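# Put the pink cube flat inside the grey tray

## Task

Get the pink cube resting flat on the floor of the grey tray. The tray must not be moved, and the blue cube must still lie flat on it. At the end, neither hand may be in contact with either cube or with the tray.

## Robot and tools

Robot: two arms, each with a five-finger hand. left_arm, on the +y side, carries a left hand. right_arm, on the -y side, carries a right hand. Calibrated bases: left_arm at (+0.007, +0.248, +0.008) m, right_arm at (+0.006, -0.304, +0.003) m, both facing almost straight along +x. A camera stand is fixed behind the arms. Loose objects may occasionally get a brief external nudge.

Frames: the scene frame has its origin at table-top height, halfway between the nominal bases, with +z up and +x pointing out over the table. Results give each hand point's end_effector_position (m) and end_effector_quat_wxyz in this frame, and may be a few cm off. The hand point sits 0.05 m in front of the palm and 0.15 m from the wrist face. Its local +z runs along the straight fingers, +y points out of the palm, and +x runs across the palm away from the thumb on the right hand (toward the thumb on the left hand). Straight fingertips reach 0.06-0.07 m past the point along +z and sit 0.06 m behind it along -y. A wrist bracket on the little-finger side can strike things.

A row is 28 numbers, each in [-1, 1], and always covers both arms: left_arm dx, dy, dz, rx, ry, rz; left hand thumb_turn, thumb_bend, index, middle, ring, little, force_limit, speed; then the same 14 for right_arm. The six pose numbers are an offset, not a pose. They are measured along the arm's own current Hand target axes, starting from the Hand target that holds when the action or move begins. 1.0 equals 0.6 m of travel or 180 degrees, and rx, ry, rz form a single rotation vector. Every row in one action counts from that same start, so a repeated offset moves the arm further. Sending six zeros re-requests the current Hand target. The controller limits any commanded orientation to within 40 degrees of the measured one.

Hand numbers are absolute targets, not offsets: -1 is open and +1 is closed. thumb_turn +1 places the thumb opposite the fingers, and thumb_bend +1 bends it fully. force_limit runs linearly from about 0 N at -1 to 10 N at +1 (15 N for the two thumb motors). speed rises from nearly zero at -1 to full speed at +0.48 and stays full above that. To leave a hand unchanged, resend the last eight numbers you sent for it; if you have sent none, use its hand_measured values followed by hand_force_limit and hand_speed. With the thumb turned in, a grip fits objects about 0.035-0.065 m thick. For a soft grip, close with speed at -0.94 or lower. To grip harder, raise force_limit and send a target more closed than hand_measured. To loosen, send a target more open than hand_measured.

Tools:
- execute_actions(actions, cameras): actions is a list of actions. Each action holds up to 15 rows, one per 1/30 s step, and a short table keeps its last row for the remaining steps. Each action lasts 0.5 s. An empty list returns images.
- move(target, speed, blend, blocking, cameras): target is a single 28-number row or a list of up to 15 rows. Every row is an offset from the same starting Hand targets, not from the previous row. The hand point follows a straight line that does not avoid obstacles. speed is in m/s (0.002-4.3, default 0.25), and turning is capped at twice that value in rad/s; give one value or one per target. blend, in m, rounds off corners in a list; 0 stops at each target. Every move lasts at least 0.5 s and is cut off after 10 s. blocking=false returns after about 0.5 s while the move keeps running. The result adds a move: line, e.g. done, off_target, moving, held or fault, along with the limits that acted (paced means clipped, held means steps were withheld). done means at rest within 10 mm and 2 degrees of the target, but it says nothing about contact.
- wait(seconds 0-10, cameras): lets time pass, and any running move continues.
- stop(cameras): brakes the running move.
- zoom_image(camera, region [x0, y0, x1, y1] in pixels, at most 504x504): gives a closer view of the newest image from cam_high, cam_left_wrist or cam_right_wrist. Each image is 896x504.
- show_instructions(): shows the reference pages.
- finished_scene(scene): pass the current scene number, which is printed at the end of each result. This is irreversible, and the goal must still hold once the robot is left alone.

Result fields: Hand target is the last commanded pose, and the next offsets count from it. Arms often stop 1-3 cm short of it, usually below, and that alone does not mean contact; send the missing distance. hand_measured, hand_stopped_by (moving, target, force, stalled, fault) and hand_load_n (N at the fingertip, positive when pushed open) each list the six motors in the row's order. A grip that has slipped shows as load falling to about 0. Joint torques include the arm's own weight, and entries 3 and 4 wrap at ±28 N m. A MOTOR HOT line appears at 85 °C; at 100 °C the arm goes limp for 30-60 s.

Avoid: dropping things, releasing objects while they move, fast impacts, pressing hard, overloading fingers, and any contact between the two arms or one hand gripping the other. Anything that falls or is left off the table fails the task. Keep paths away from an arm's own base, since passing close can flip its shoulder. Do not push against unreachable poses, which heats motors. An arm blocked by contact keeps pressing until you command it back beyond its hand point. Faster moves hit harder.

Each tool is called after "Request:" as name(argument=value, ...) on one line, values as JSON.

Reference images:

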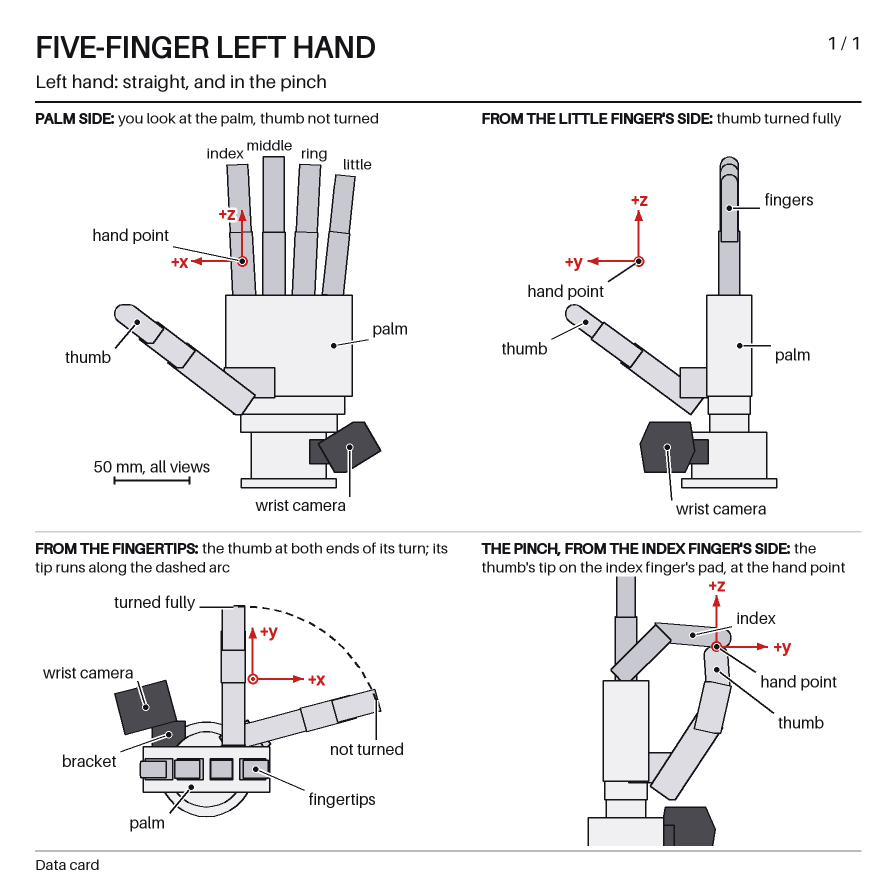

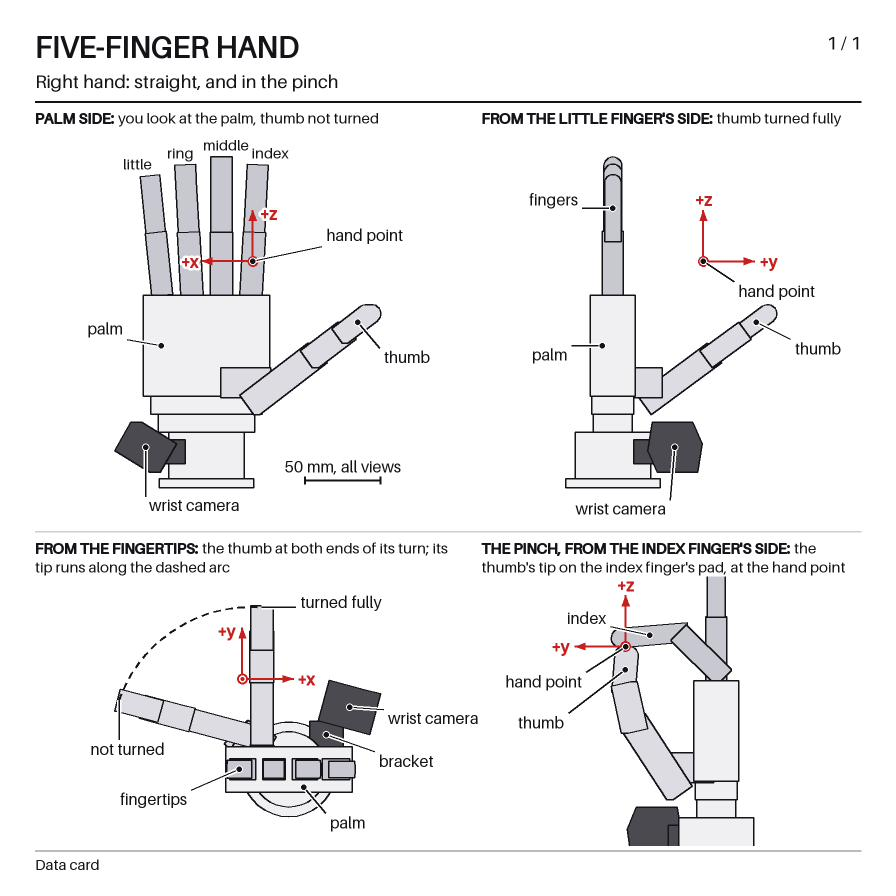

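## Session

Request:
execute_actions(actions=[])

Scene clock: 0.00 s.
left_arm: end_effector_position=(+0.3300, +0.7070, +0.2808) hand_measured=(-1.000, -1.000, -1.000, -1.000, -1.000, -1.000) hand_load_n=(+0.0, +0.0, +0.0, +0.0, +0.0, +0.0) hand_stopped_by=(target, target, target, target, target, target) hand_force_limit=0.00 hand_speed=-0.80 end_effector_quat_wxyz=(-0.581, +0.795, -0.097, -0.147) | right_arm: end_effector_position=(+0.6786, -0.6073, +0.3813) hand_measured=(-1.000, -1.000, -1.000, -1.000, -1.000, -1.000) hand_load_n=(+0.0, +0.0, +0.0, +0.0, +0.0, +0.0) hand_stopped_by=(target, target, target, target, target, target) hand_force_limit=0.00 hand_speed=-0.80 end_effector_quat_wxyz=(+0.073, +0.719, -0.236, +0.650)
Joint positions: left_arm=[0.683 1.359 1.126 -0.254 -0.925 -0.032] | right_arm=[-0.328 1.605 1.481 -0.022 0.102 -1.35]
Joint velocities: within noise
Joint torques (N m): no reading
Heat: left arm: hottest shoulder 30 °C; right arm: hottest wrist pitch 30 °C.
Hand target: left_arm +0.3347, +0.7110, +0.2918; -0.588, +0.792, -0.090, -0.141 | right_arm +0.6802, -0.6079, +0.4108; +0.073, +0.703, -0.232, +0.669

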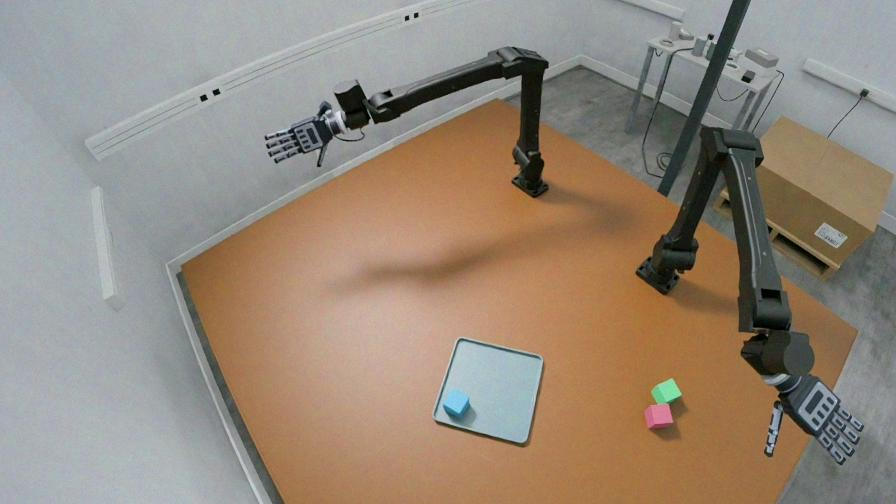

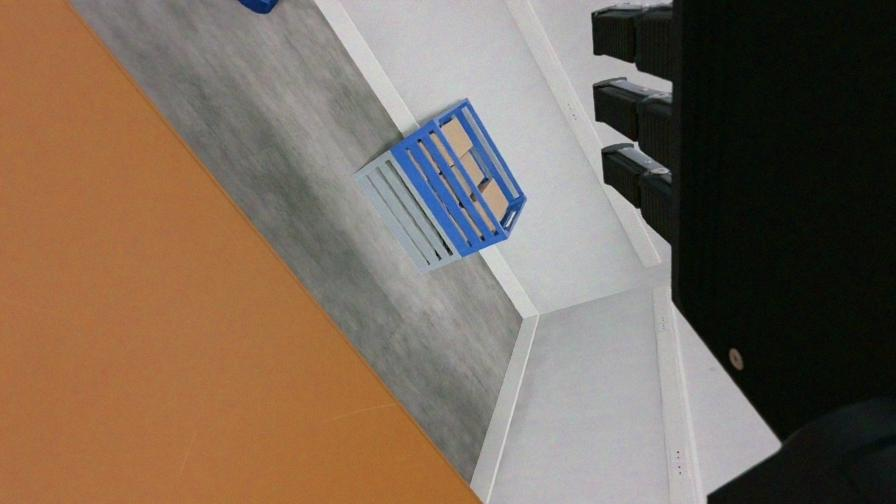

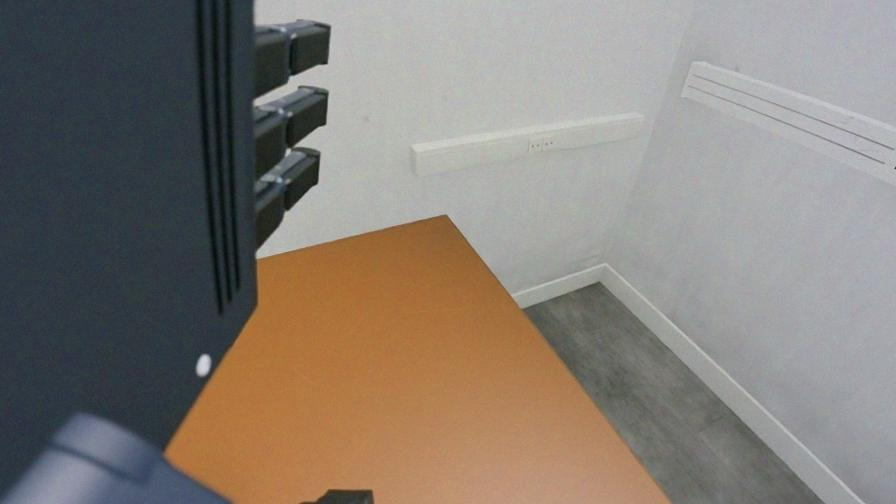

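Request:
zoom_image(camera="cam_high", region=[480, 130, 720, 310])

Request:
zoom_image(camera="cam_high", region=[420, 320, 720, 460])

Scaled by 2.100 from the camera's 896x504 image, which has a finer 1280x720 frame.

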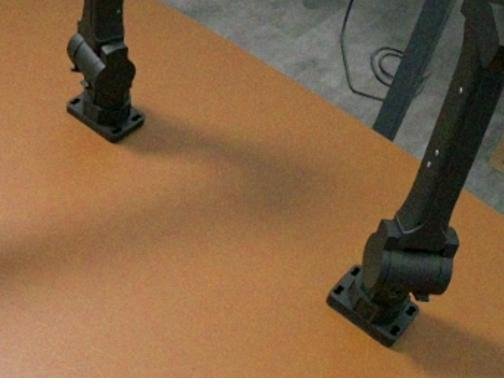

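Scaled by 1.680 from the camera's 896x504 image, which has a finer 1280x720 frame.

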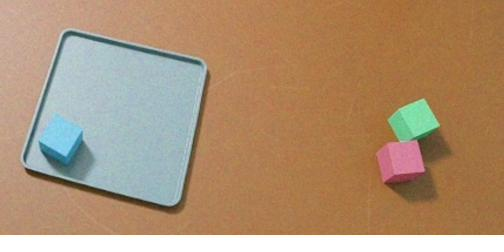

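Request:
zoom_image(camera="cam_high", region=[250, 60, 400, 180])

Request:
zoom_image(camera="cam_high", region=[730, 320, 880, 480])

Scaled by 3.360 from the camera's 896x504 image, which has a finer 1280x720 frame.

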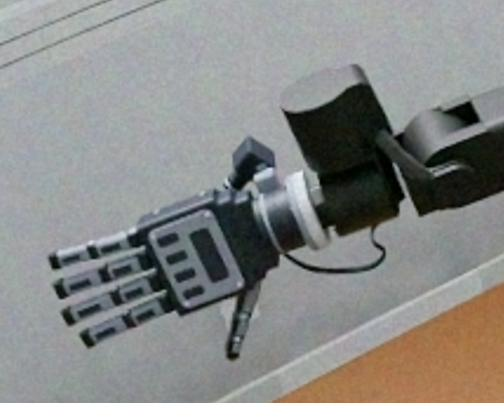

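Scaled by 3.150 from the camera's 896x504 image, which has a finer 1280x720 frame.

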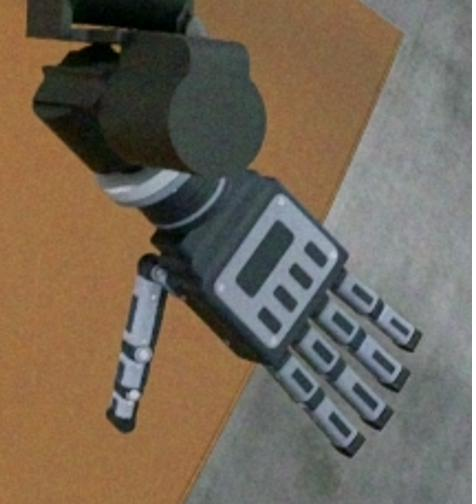

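Request:
zoom_image(camera="cam_high", region=[630, 365, 700, 445])

Scaled by 6.300 from the camera's 896x504 image, which has a finer 1280x720 frame.

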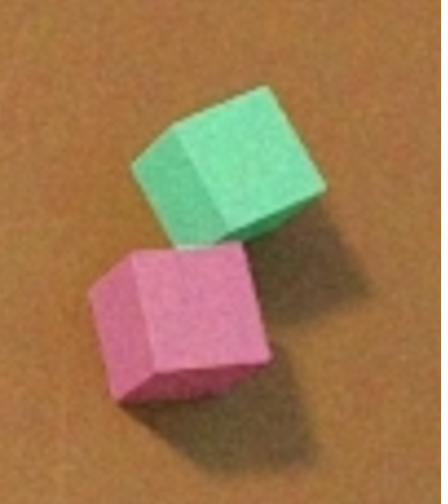

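Request:
move(target=[0.164,0.2592,-0.3153,-0.1089,0.2581,0.0352,1,-1,-1,-1,-1,-1,0,0,0,0,0,0,0,0,-1,-1,-1,-1,-1,-1,0,-0.8], speed=0.25, cameras=["all"])

Scene clock: 42.80 s.
left_arm: end_effector_position=(+0.3997, +0.4915, +0.1655) hand_measured=(+1.000, -1.000, -1.000, -1.000, -1.000, -1.000) hand_load_n=(+0.0, +0.0, +0.0, +0.0, +0.0, +0.0) hand_stopped_by=(target, target, target, target, target, target) hand_force_limit=0.00 hand_speed=0.00 end_effector_quat_wxyz=(-0.356, +0.864, -0.332, +0.131) | right_arm: end_effector_position=(+0.6786, -0.6073, +0.3813) hand_measured=(-1.000, -1.000, -1.000, -1.000, -1.000, -1.000) hand_load_n=(+0.0, +0.0, +0.0, +0.0, +0.0, +0.0) hand_stopped_by=(target, target, target, target, target, target) hand_force_limit=0.00 hand_speed=-0.80 end_effector_quat_wxyz=(+0.073, +0.719, -0.236, +0.650)
Joint positions: left_arm=[0.528 1.203 0.894 -0.505 -0.204 -0.197] | right_arm=[-0.328 1.605 1.481 -0.022 0.102 -1.35]
Joint torques (N m): left_arm=[-0.73 -10.34 7.3 1.24 0.04 -0.14] | right_arm=[2.02 -13.98 11.85 2.37 0.04 -0.15]
Heat: left arm: hottest elbow 33 °C; right arm: hottest elbow 36 °C.
Hand target: left_arm +0.4016, +0.4868, +0.1699; -0.357, +0.863, -0.331, +0.137 | right_arm +0.6802, -0.6079, +0.4108; +0.073, +0.703, -0.232, +0.669
Off the commanded pose: left_arm 0.007 m, 1 deg | right_arm 0.030 m, 3 deg.
move: off_target (right_arm)

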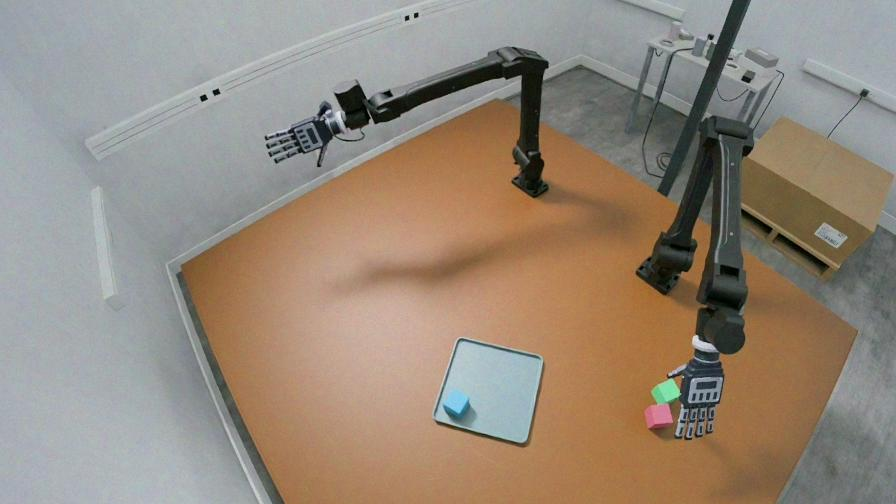

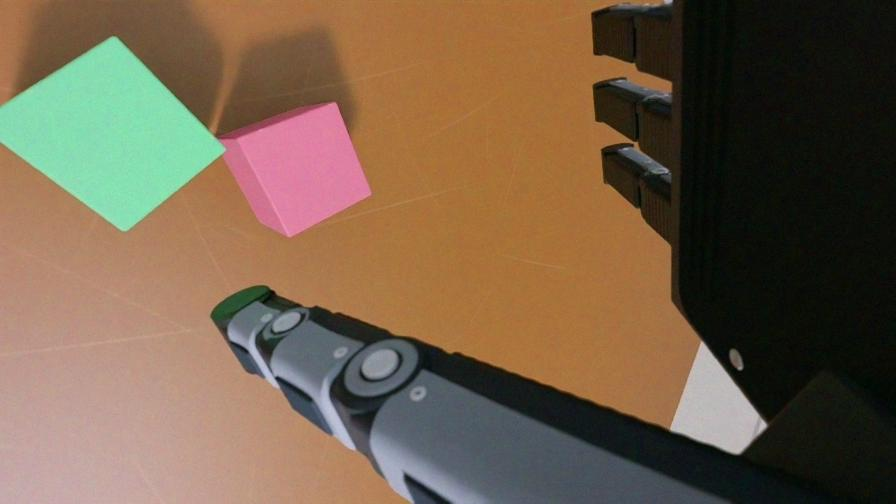

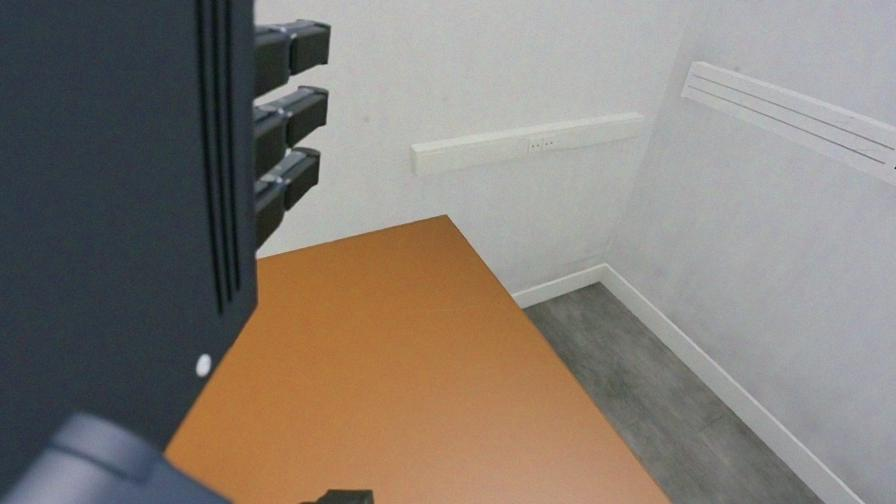

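Request:
move(target=[0,0,0,0,0,0,1,-0.4,-0.2,-0.2,-1,-1,0,0.2,0,0,0,0,0,0,-1,-1,-1,-1,-1,-1,0,-0.8], cameras=["cam_left_wrist","cam_high"])

Request:
zoom_image(camera="cam_high", region=[620, 320, 760, 460])

Scene clock: 45.27 s.
left_arm: end_effector_position=(+0.3999, +0.4914, +0.1655) hand_measured=(+1.000, -0.400, -0.200, -0.200, -1.000, -1.000) hand_load_n=(+0.0, +0.0, +0.0, -0.5, +0.0, +0.0) hand_stopped_by=(target, target, target, target, target, target) hand_force_limit=0.00 hand_speed=0.20 end_effector_quat_wxyz=(-0.356, +0.864, -0.331, +0.131) | right_arm: end_effector_position=(+0.6786, -0.6073, +0.3813) hand_measured=(-1.000, -1.000, -1.000, -1.000, -1.000, -1.000) hand_load_n=(+0.0, +0.0, +0.0, +0.0, -0.5, +0.0) hand_stopped_by=(target, target, target, target, target, target) hand_force_limit=0.00 hand_speed=-0.80 end_effector_quat_wxyz=(+0.073, +0.719, -0.236, +0.650)
Joint positions: left_arm=[0.528 1.203 0.894 -0.505 -0.203 -0.198] | right_arm=[-0.328 1.605 1.481 -0.022 0.102 -1.35]
Joint torques (N m): left_arm=[-0.73 -10.4 7.3 1.22 0.01 -0.12] | right_arm=[1.9 -13.98 11.82 2.47 0.02 -0.14]
Heat: left arm: hottest elbow 33 °C; right arm: hottest elbow 36 °C.
Hand target: left_arm +0.4016, +0.4868, +0.1699; -0.357, +0.863, -0.331, +0.137 | right_arm +0.6802, -0.6079, +0.4108; +0.073, +0.703, -0.232, +0.669
Off the commanded pose: left_arm 0.007 m, 1 deg | right_arm 0.030 m, 3 deg.
move: off_target (right_arm)
Images, in order (width x height): cam_high 896x504, cam_left_wrist 896x504.

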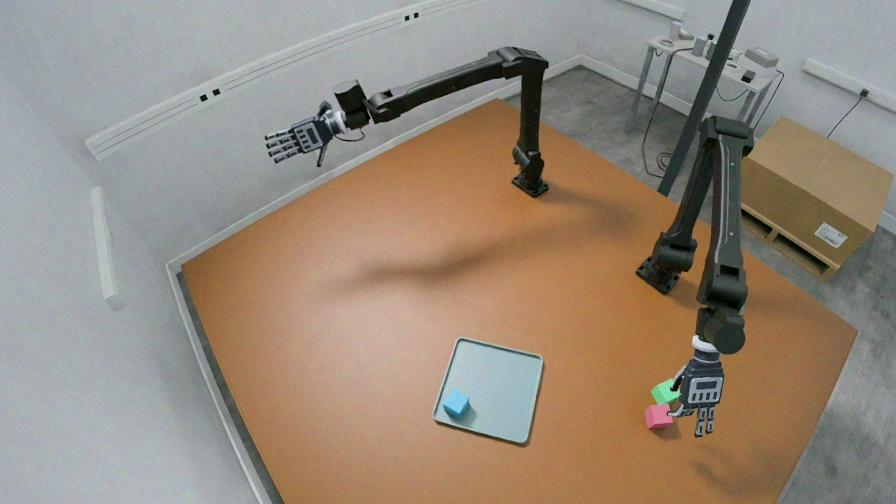

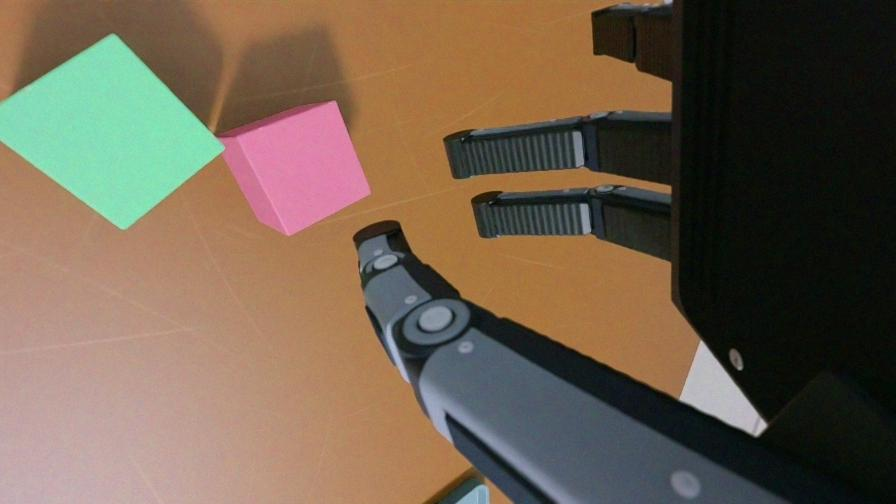

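Scaled by 3.600 from the camera's 896x504 image, which has a finer 1280x720 frame.

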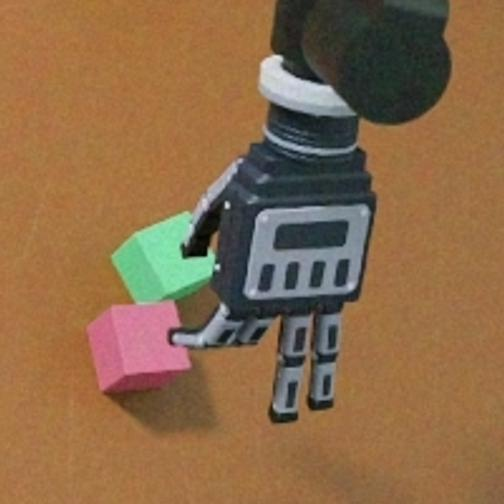

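Request:
move(target=[0,0.0825,0.0825,0,0,0,1,-0.95,-0.8,-0.8,-1,-1,0,0.2,0,0,0,0,0,0,-1,-1,-1,-1,-1,-1,0,-0.8], cameras=["cam_left_wrist","cam_high"], speed=0.15)

Request:
zoom_image(camera="cam_high", region=[620, 320, 760, 460])

Scene clock: 57.17 s.
left_arm: end_effector_position=(+0.3947, +0.4880, +0.1010) hand_measured=(+1.000, -0.950, -0.800, -0.800, -1.000, -1.000) hand_load_n=(+0.0, +0.0, +0.0, +0.0, +0.0, +0.0) hand_stopped_by=(target, target, target, target, target, target) hand_force_limit=0.00 hand_speed=0.20 end_effector_quat_wxyz=(-0.355, +0.864, -0.331, +0.131) | right_arm: end_effector_position=(+0.6786, -0.6073, +0.3813) hand_measured=(-1.000, -1.000, -1.000, -1.000, -1.000, -1.000) hand_load_n=(+0.0, +0.0, +0.0, +0.0, +0.0, +0.0) hand_stopped_by=(target, target, target, target, target, target) hand_force_limit=0.00 hand_speed=-0.80 end_effector_quat_wxyz=(+0.073, +0.719, -0.236, +0.650)
Joint positions: left_arm=[0.528 1.265 0.761 -0.311 -0.203 -0.198] | right_arm=[-0.328 1.605 1.481 -0.022 0.102 -1.35]
Joint torques (N m): left_arm=[-0.73 -8.41 6.94 1.96 0 -0.11] | right_arm=[2.14 -13.92 11.84 2.47 0.03 -0.14]
Heat: left arm: hottest elbow 32 °C; right arm: hottest elbow 37 °C.
Hand target: left_arm +0.4015, +0.4867, +0.0997; -0.357, +0.863, -0.331, +0.137 | right_arm +0.6802, -0.6079, +0.4108; +0.073, +0.703, -0.232, +0.669
Off the commanded pose: left_arm 0.007 m, 1 deg | right_arm 0.030 m, 3 deg.
move: off_target (right_arm)
Images, in order (width x height): cam_high 896x504, cam_left_wrist 896x504.

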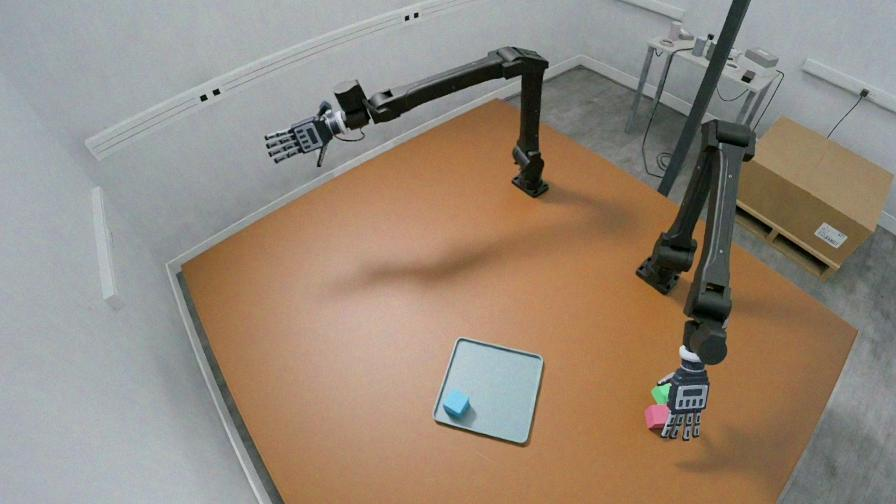

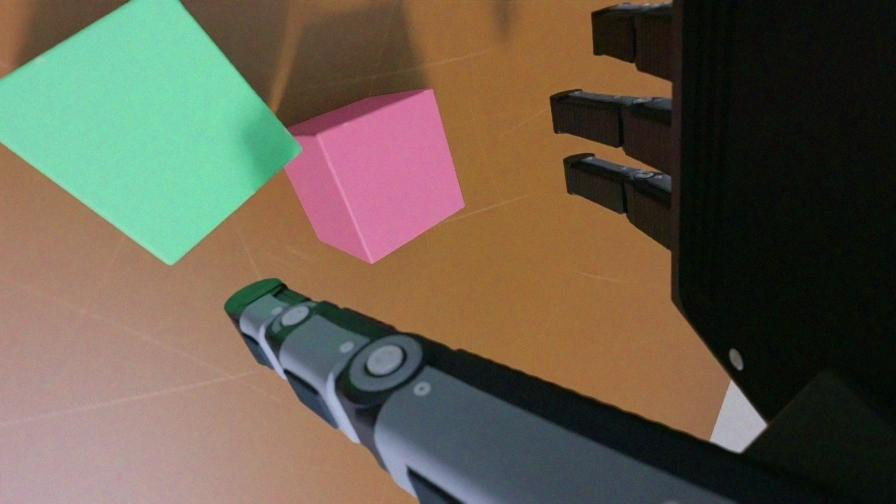

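Scaled by 3.600 from the camera's 896x504 image, which has a finer 1280x720 frame.

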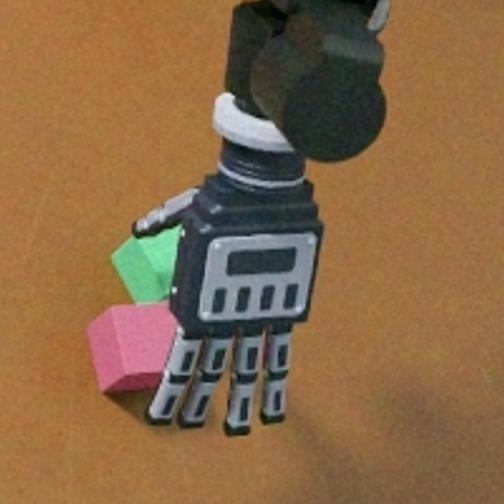

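Request:
move(target=[0,0,0.059,0,0,0,1,-0.95,-0.8,-0.8,-1,-1,0,0.2,0,0,0,0,0,0,-1,-1,-1,-1,-1,-1,0,-0.8], cameras=["cam_left_wrist","cam_high"], speed=0.15)

Request:
zoom_image(camera="cam_high", region=[620, 320, 760, 460])

Scene clock: 63.57 s.
left_arm: end_effector_position=(+0.4086, +0.4942, +0.0678) hand_measured=(+1.000, -0.950, -0.800, -0.800, -1.000, -1.000) hand_load_n=(+0.0, +0.0, +0.0, +0.0, +0.0, +0.0) hand_stopped_by=(target, target, target, target, target, target) hand_force_limit=0.00 hand_speed=0.20 end_effector_quat_wxyz=(-0.346, +0.866, -0.335, +0.131) | right_arm: end_effector_position=(+0.6786, -0.6073, +0.3813) hand_measured=(-1.000, -1.000, -1.000, -1.000, -1.000, -1.000) hand_load_n=(+0.0, +0.0, +0.0, +0.0, +0.0, +0.0) hand_stopped_by=(target, target, target, target, target, target) hand_force_limit=0.00 hand_speed=-0.80 end_effector_quat_wxyz=(+0.073, +0.719, -0.236, +0.650)
Joint positions: left_arm=[0.528 1.369 0.761 -0.223 -0.191 -0.198] | right_arm=[-0.328 1.605 1.481 -0.022 0.102 -1.35]
Joint torques (N m): left_arm=[0.73 -9.47 8.06 2.17 0.03 0.03] | right_arm=[2.08 -14.15 11.84 2.43 0.03 -0.16]
Heat: left arm: hottest elbow 32 °C; right arm: hottest elbow 38 °C.
Hand target: left_arm +0.4182, +0.5053, +0.0746; -0.357, +0.863, -0.331, +0.137 | right_arm +0.6802, -0.6079, +0.4108; +0.073, +0.703, -0.232, +0.669
Off the commanded pose: left_arm 0.016 m, 1 deg | right_arm 0.030 m, 3 deg.
move: off_target (left_arm, right_arm)
Images, in order (width x height): cam_high 896x504, cam_left_wrist 896x504.

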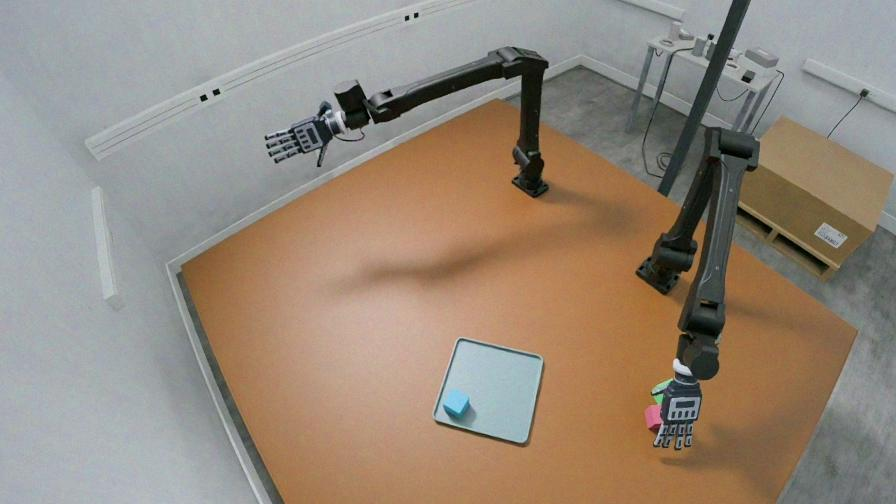

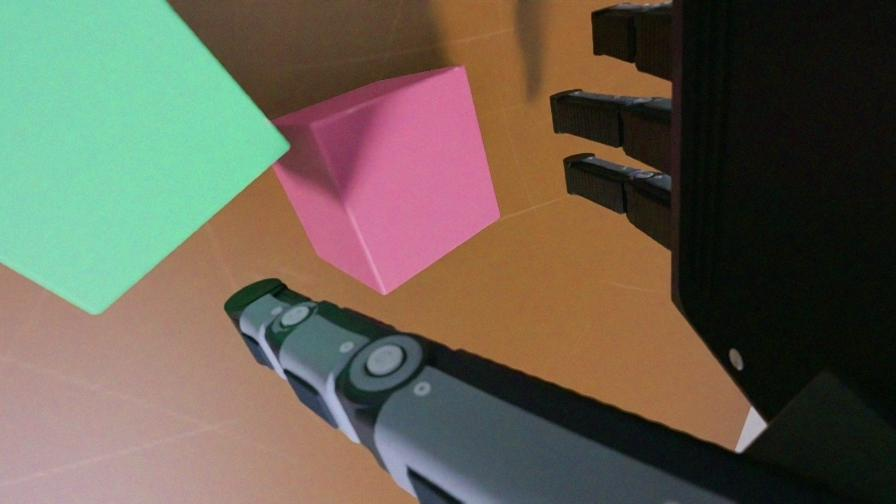

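Scaled by 3.600 from the camera's 896x504 image, which has a finer 1280x720 frame.

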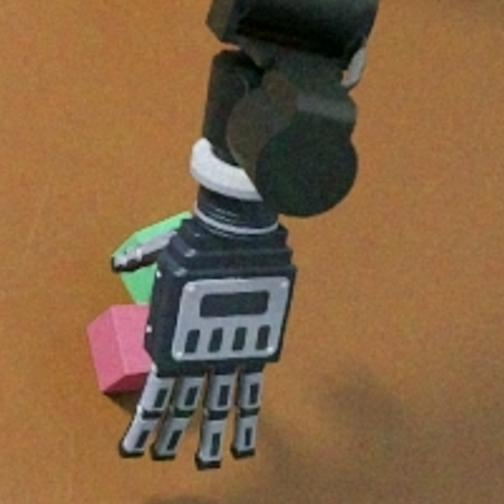

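Request:
move(target=[0.004,0.0148,0.0384,0,0,0,1,-0.8,-0.85,-0.85,-1,-1,0,0.2,0,0,0,0,0,0,-1,-1,-1,-1,-1,-1,0,-0.8], cameras=["cam_left_wrist"], speed=0.15)

Scene clock: 68.00 s.
left_arm: end_effector_position=(+0.4182, +0.5005, +0.0474) hand_measured=(+1.000, -0.800, -0.850, -0.850, -1.000, -1.000) hand_load_n=(+0.0, +0.5, +0.0, -0.5, +0.0, +0.0) hand_stopped_by=(target, target, target, target, target, target) hand_force_limit=0.00 hand_speed=0.20 end_effector_quat_wxyz=(-0.348, +0.866, -0.335, +0.132) | right_arm: end_effector_position=(+0.6786, -0.6073, +0.3813) hand_measured=(-1.000, -1.000, -1.000, -1.000, -1.000, -1.000) hand_load_n=(+0.5, +0.0, +0.0, +0.0, +0.5, +0.0) hand_stopped_by=(target, target, target, target, target, target) hand_force_limit=0.00 hand_speed=-0.80 end_effector_quat_wxyz=(+0.073, +0.719, -0.236, +0.650)
Joint positions: left_arm=[0.529 1.437 0.761 -0.152 -0.191 -0.198] | right_arm=[-0.328 1.605 1.481 -0.022 0.102 -1.35]
Joint torques (N m): left_arm=[0.73 -9.99 7.58 2.02 0.03 0.03] | right_arm=[1.96 -13.92 11.77 2.4 0.03 -0.15]
Heat: left arm: hottest elbow 33 °C; right arm: hottest elbow 38 °C.
Hand target: left_arm +0.4265, +0.5111, +0.0519; -0.357, +0.863, -0.331, +0.137 | right_arm +0.6802, -0.6079, +0.4108; +0.073, +0.703, -0.232, +0.669
Off the commanded pose: left_arm 0.014 m, 1 deg | right_arm 0.030 m, 3 deg.
move: off_target (left_arm, right_arm)
Images, in order (width x height): cam_left_wrist 896x504.

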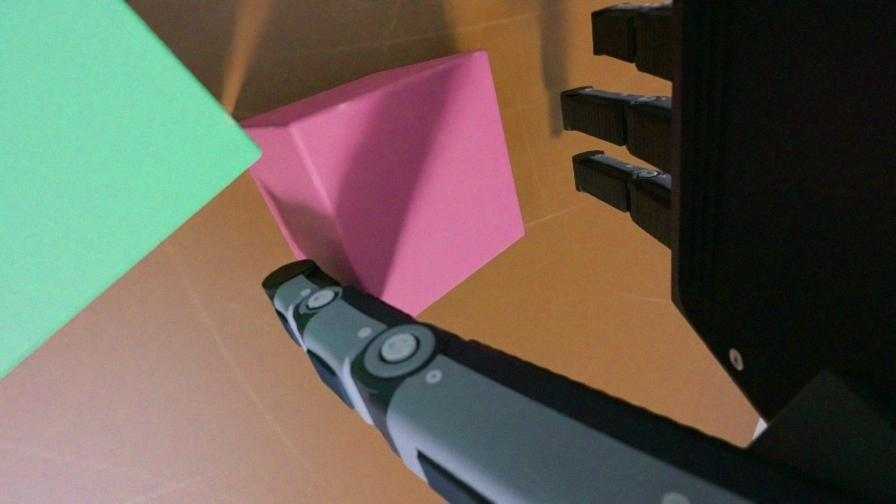

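Request:
wait(seconds=0.1, cameras=["cam_high"])

Request:
zoom_image(camera="cam_high", region=[630, 365, 710, 465])

Scene clock: 74.67 s.
left_arm: end_effector_position=(+0.4182, +0.5006, +0.0475) hand_measured=(+1.000, -0.800, -0.850, -0.850, -1.000, -1.000) hand_load_n=(+0.0, -0.5, +0.0, +0.0, +0.0, +0.0) hand_stopped_by=(target, target, target, target, target, target) hand_force_limit=0.00 hand_speed=0.20 end_effector_quat_wxyz=(-0.348, +0.866, -0.335, +0.132) | right_arm: end_effector_position=(+0.6786, -0.6073, +0.3813) hand_measured=(-1.000, -1.000, -1.000, -1.000, -1.000, -1.000) hand_load_n=(+0.0, +0.0, -0.5, +0.0, +0.0, +0.0) hand_stopped_by=(target, target, target, target, target, target) hand_force_limit=0.00 hand_speed=-0.80 end_effector_quat_wxyz=(+0.073, +0.719, -0.236, +0.650)
Joint positions: left_arm=[0.529 1.437 0.761 -0.152 -0.191 -0.198] | right_arm=[-0.328 1.605 1.481 -0.022 0.102 -1.35]
Joint torques (N m): left_arm=[0.73 -9.99 7.58 2.02 0.03 0.03] | right_arm=[2.08 -13.86 11.84 2.36 0.05 -0.14]
Heat: left arm: hottest elbow 33 °C; right arm: hottest elbow 39 °C.
Hand target: left_arm +0.4266, +0.5111, +0.0519; -0.357, +0.863, -0.331, +0.137 | right_arm +0.6802, -0.6079, +0.4108; +0.073, +0.703, -0.232, +0.669
Off the commanded pose: left_arm 0.014 m, 1 deg | right_arm 0.030 m, 3 deg.
wait: 0.10 s; at rest from the start
Images, in order (width x height): cam_high 896x504.

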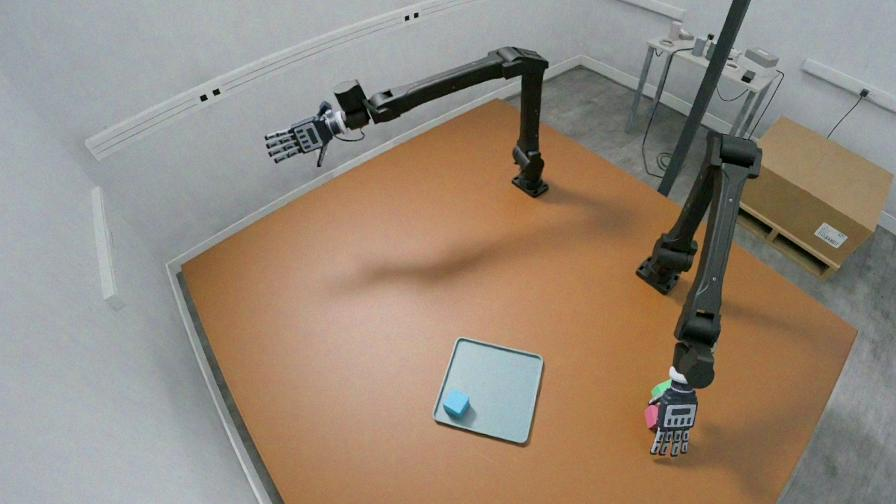

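Scaled by 5.040 from the camera's 896x504 image, which has a finer 1280x720 frame.

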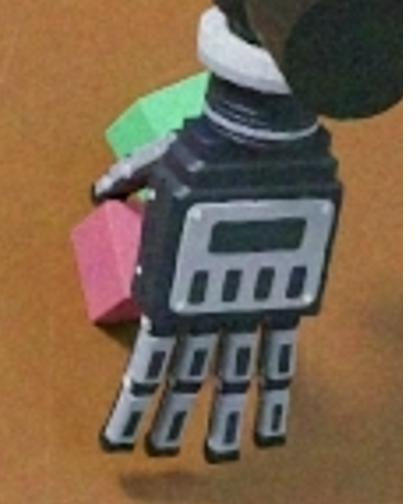

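Request:
move(target=[[0,-0.0354,-0.0354,0,0,0,1,-0.8,-0.85,-0.85,-1,-1,0,0.2,0,0,0,0,0,0,-1,-1,-1,-1,-1,-1,0,-0.8],[-0.034,-0.0152,-0.0555,0,0,0,1,-0.8,-0.85,-0.85,-1,-1,0,0.2,0,0,0,0,0,0,-1,-1,-1,-1,-1,-1,0,-0.8]], cameras=["cam_left_wrist","cam_high"], speed=0.15)

Request:
zoom_image(camera="cam_high", region=[630, 365, 710, 465])

Scene clock: 79.77 s.
left_arm: end_effector_position=(+0.4033, +0.5102, +0.0798) hand_measured=(+1.000, -0.800, -0.850, -0.850, -1.000, -1.000) hand_load_n=(+0.0, +0.0, +0.0, +0.0, +0.0, +0.0) hand_stopped_by=(target, target, target, target, target, target) hand_force_limit=0.00 hand_speed=0.20 end_effector_quat_wxyz=(-0.356, +0.863, -0.330, +0.138) | right_arm: end_effector_position=(+0.6786, -0.6073, +0.3813) hand_measured=(-1.000, -1.000, -1.000, -1.000, -1.000, -1.000) hand_load_n=(+0.0, +0.0, +0.0, +0.0, +0.0, +0.0) hand_stopped_by=(target, target, target, target, target, target) hand_force_limit=0.00 hand_speed=-0.80 end_effector_quat_wxyz=(+0.073, +0.719, -0.236, +0.650)
Joint positions: left_arm=[0.572 1.35 0.767 -0.219 -0.162 -0.171] | right_arm=[-0.328 1.605 1.481 -0.022 0.102 -1.35]
Joint torques (N m): left_arm=[0.56 -11.34 6.39 1.18 0.05 0.08] | right_arm=[2.08 -13.92 11.81 2.43 0.04 -0.14]
Heat: left arm: hottest elbow 33 °C; right arm: hottest elbow 39 °C.
Hand target: left_arm +0.4001, +0.5122, +0.0822; -0.357, +0.863, -0.331, +0.137 | right_arm +0.6802, -0.6079, +0.4108; +0.073, +0.703, -0.232, +0.669
Off the commanded pose: left_arm 0.004 m, 0 deg | right_arm 0.030 m, 3 deg.
move: off_target (right_arm)
Images, in order (width x height): cam_high 896x504, cam_left_wrist 896x504.

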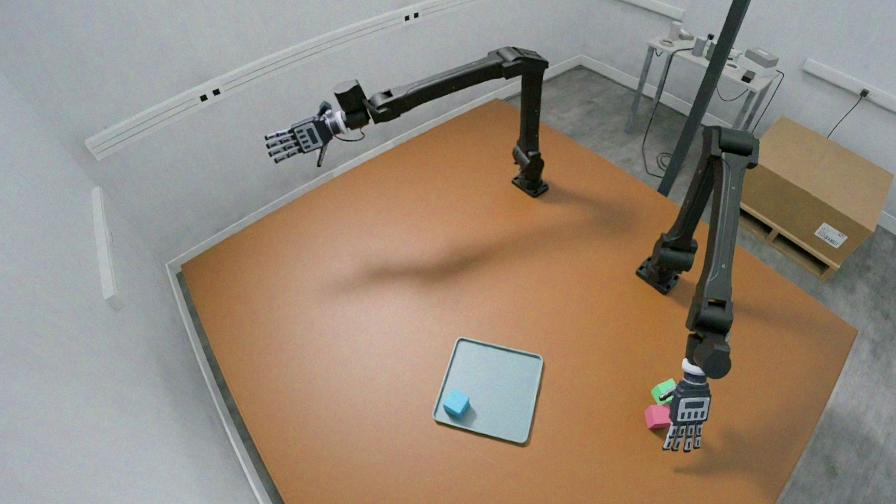

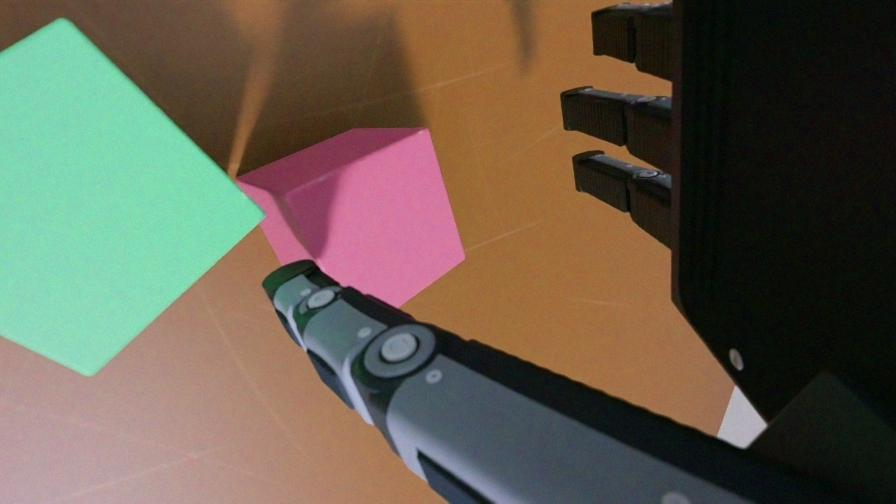

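Scaled by 5.040 from the camera's 896x504 image, which has a finer 1280x720 frame.

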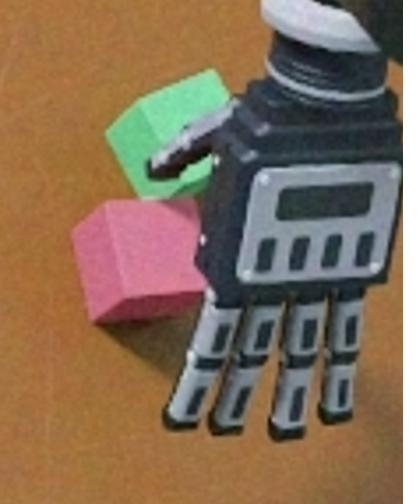

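Request:
move(target=[0,0.0354,0.0212,0,0,0,1,-0.8,-0.85,-0.85,-1,-1,0,0.2,0,0,0,0,0,0,-1,-1,-1,-1,-1,-1,0,-0.8], cameras=["cam_left_wrist","cam_high"], speed=0.1)

Request:
zoom_image(camera="cam_high", region=[630, 365, 710, 465])

Scene clock: 86.37 s.
left_arm: end_effector_position=(+0.3956, +0.5049, +0.0639) hand_measured=(+1.000, -0.800, -0.850, -0.850, -1.000, -1.000) hand_load_n=(+0.0, +0.0, -0.5, +0.0, -0.5, +0.0) hand_stopped_by=(target, target, target, target, target, target) hand_force_limit=0.00 hand_speed=0.20 end_effector_quat_wxyz=(-0.357, +0.863, -0.330, +0.139) | right_arm: end_effector_position=(+0.6786, -0.6073, +0.3813) hand_measured=(-1.000, -1.000, -1.000, -1.000, -1.000, -1.000) hand_load_n=(+0.0, +0.0, +0.0, +0.0, +0.0, +0.0) hand_stopped_by=(target, target, target, target, target, target) hand_force_limit=0.00 hand_speed=-0.80 end_effector_quat_wxyz=(+0.073, +0.719, -0.236, +0.650)
Joint positions: left_arm=[0.572 1.353 0.719 -0.165 -0.162 -0.171] | right_arm=[-0.328 1.605 1.481 -0.022 0.102 -1.35]
Joint torques (N m): left_arm=[0.32 -8.76 6.13 2.07 -0.04 0.02] | right_arm=[2.02 -14.04 11.84 2.41 0.03 -0.14]
Heat: left arm: hottest elbow 33 °C; right arm: hottest elbow 39 °C.
Hand target: left_arm +0.3960, +0.5076, +0.0581; -0.357, +0.863, -0.331, +0.137 | right_arm +0.6802, -0.6079, +0.4108; +0.073, +0.703, -0.232, +0.669
Off the commanded pose: left_arm 0.006 m, 0 deg | right_arm 0.030 m, 3 deg.
move: off_target (right_arm)
Images, in order (width x height): cam_high 896x504, cam_left_wrist 896x504.

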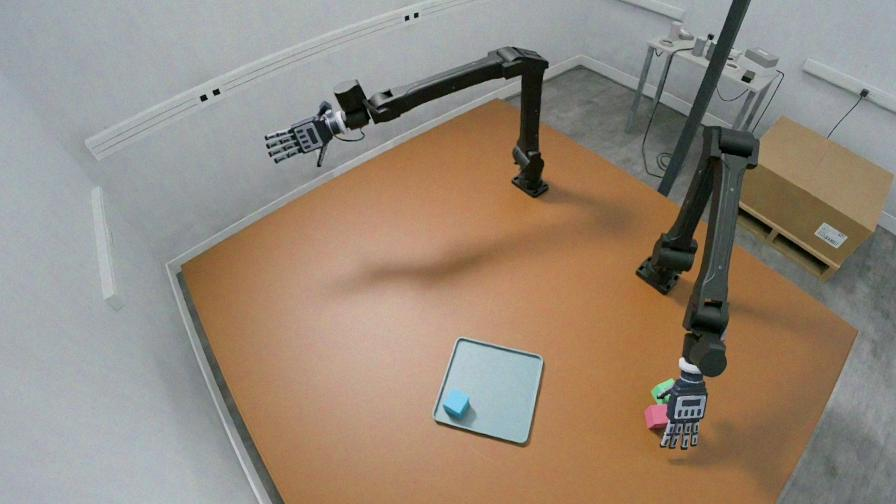

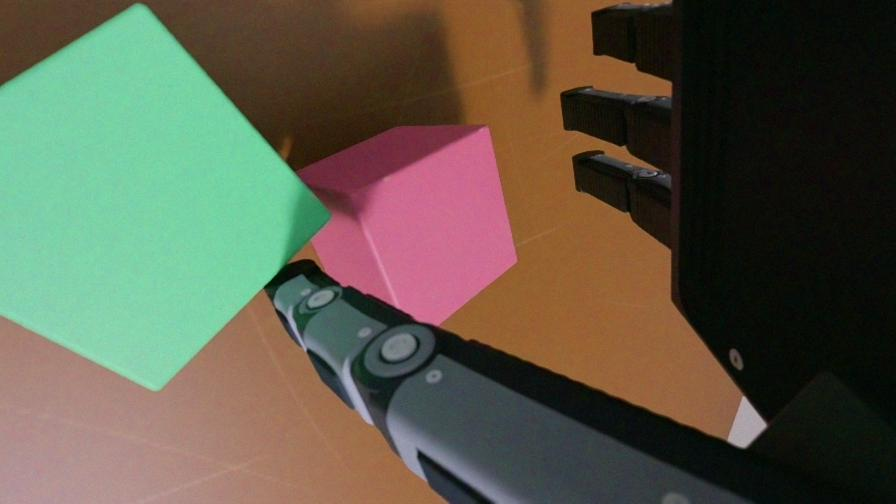

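Scaled by 5.040 from the camera's 896x504 image, which has a finer 1280x720 frame.

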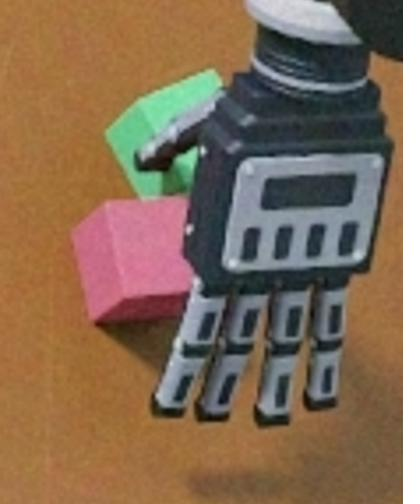

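Request:
move(target=[0.0083,0.0224,0.0224,0,0,0,1,-0.72,-0.85,-0.85,-1,-1,0,0.2,0,0,0,0,0,0,-1,-1,-1,-1,-1,-1,0,-0.8], cameras=["cam_left_wrist","cam_high"], speed=0.1)

Request:
zoom_image(camera="cam_high", region=[630, 365, 710, 465])

Scene clock: 91.57 s.
left_arm: end_effector_position=(+0.3961, +0.5068, +0.0452) hand_measured=(+1.000, -0.720, -0.850, -0.850, -1.000, -1.000) hand_load_n=(+0.0, +0.0, +0.0, +0.0, +0.0, +0.0) hand_stopped_by=(target, target, target, target, target, target) hand_force_limit=0.00 hand_speed=0.20 end_effector_quat_wxyz=(-0.358, +0.863, -0.329, +0.136) | right_arm: end_effector_position=(+0.6786, -0.6073, +0.3813) hand_measured=(-1.000, -1.000, -1.000, -1.000, -1.000, -1.000) hand_load_n=(+0.0, +0.0, +0.0, +0.0, +0.0, +0.0) hand_stopped_by=(target, target, target, target, target, target) hand_force_limit=0.00 hand_speed=-0.80 end_effector_quat_wxyz=(+0.073, +0.719, -0.236, +0.650)
Joint positions: left_arm=[0.571 1.396 0.699 -0.102 -0.17 -0.171] | right_arm=[-0.328 1.605 1.481 -0.022 0.102 -1.35]
Joint torques (N m): left_arm=[-0.79 -8.82 5.79 2 -0.11 -0.07] | right_arm=[2.08 -13.98 11.81 2.41 0.03 -0.13]
Heat: left arm: hottest elbow 33 °C; right arm: hottest elbow 40 °C.
Hand target: left_arm +0.3997, +0.5042, +0.0391; -0.357, +0.863, -0.331, +0.137 | right_arm +0.6802, -0.6079, +0.4108; +0.073, +0.703, -0.232, +0.669
Off the commanded pose: left_arm 0.008 m, 0 deg | right_arm 0.030 m, 3 deg.
move: off_target (right_arm)
Images, in order (width x height): cam_high 896x504, cam_left_wrist 896x504.

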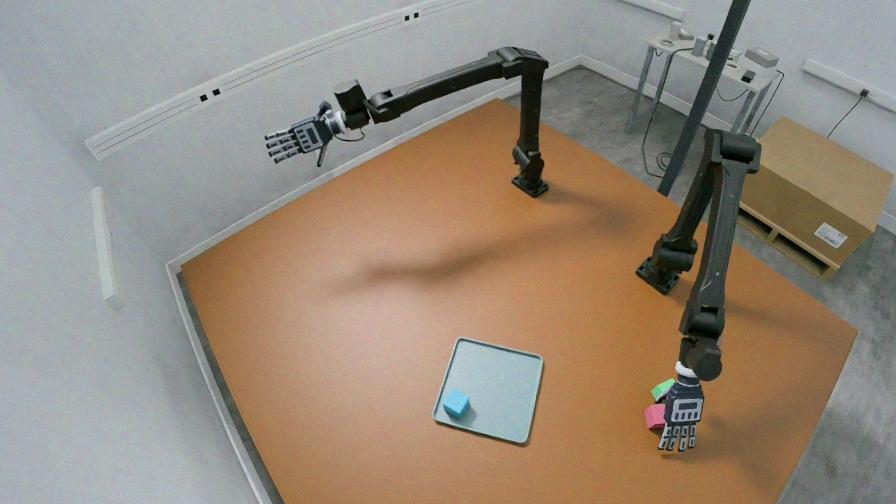

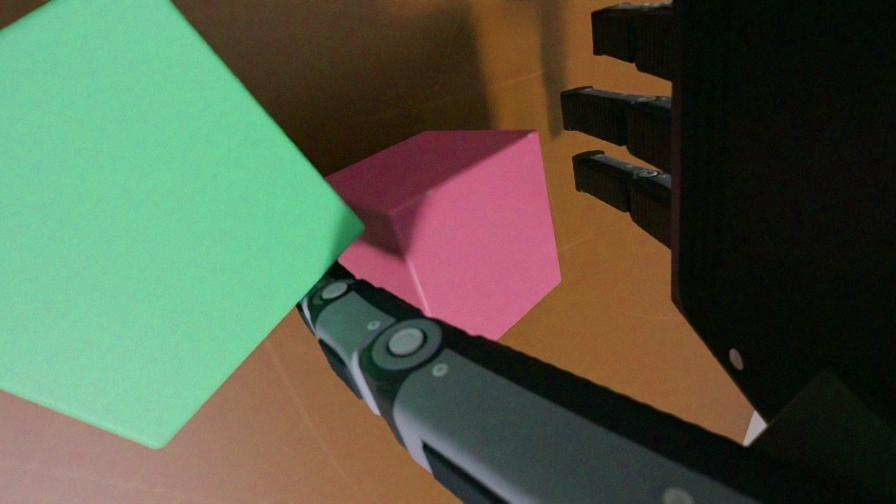

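Scaled by 5.040 from the camera's 896x504 image, which has a finer 1280x720 frame.

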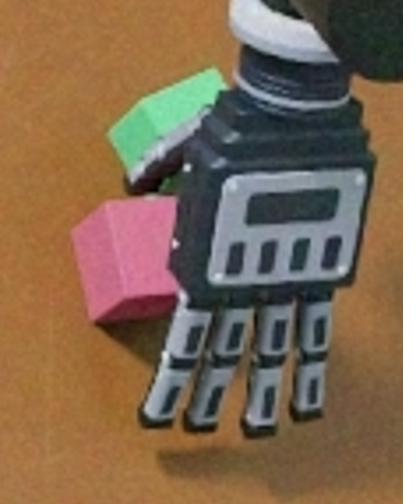

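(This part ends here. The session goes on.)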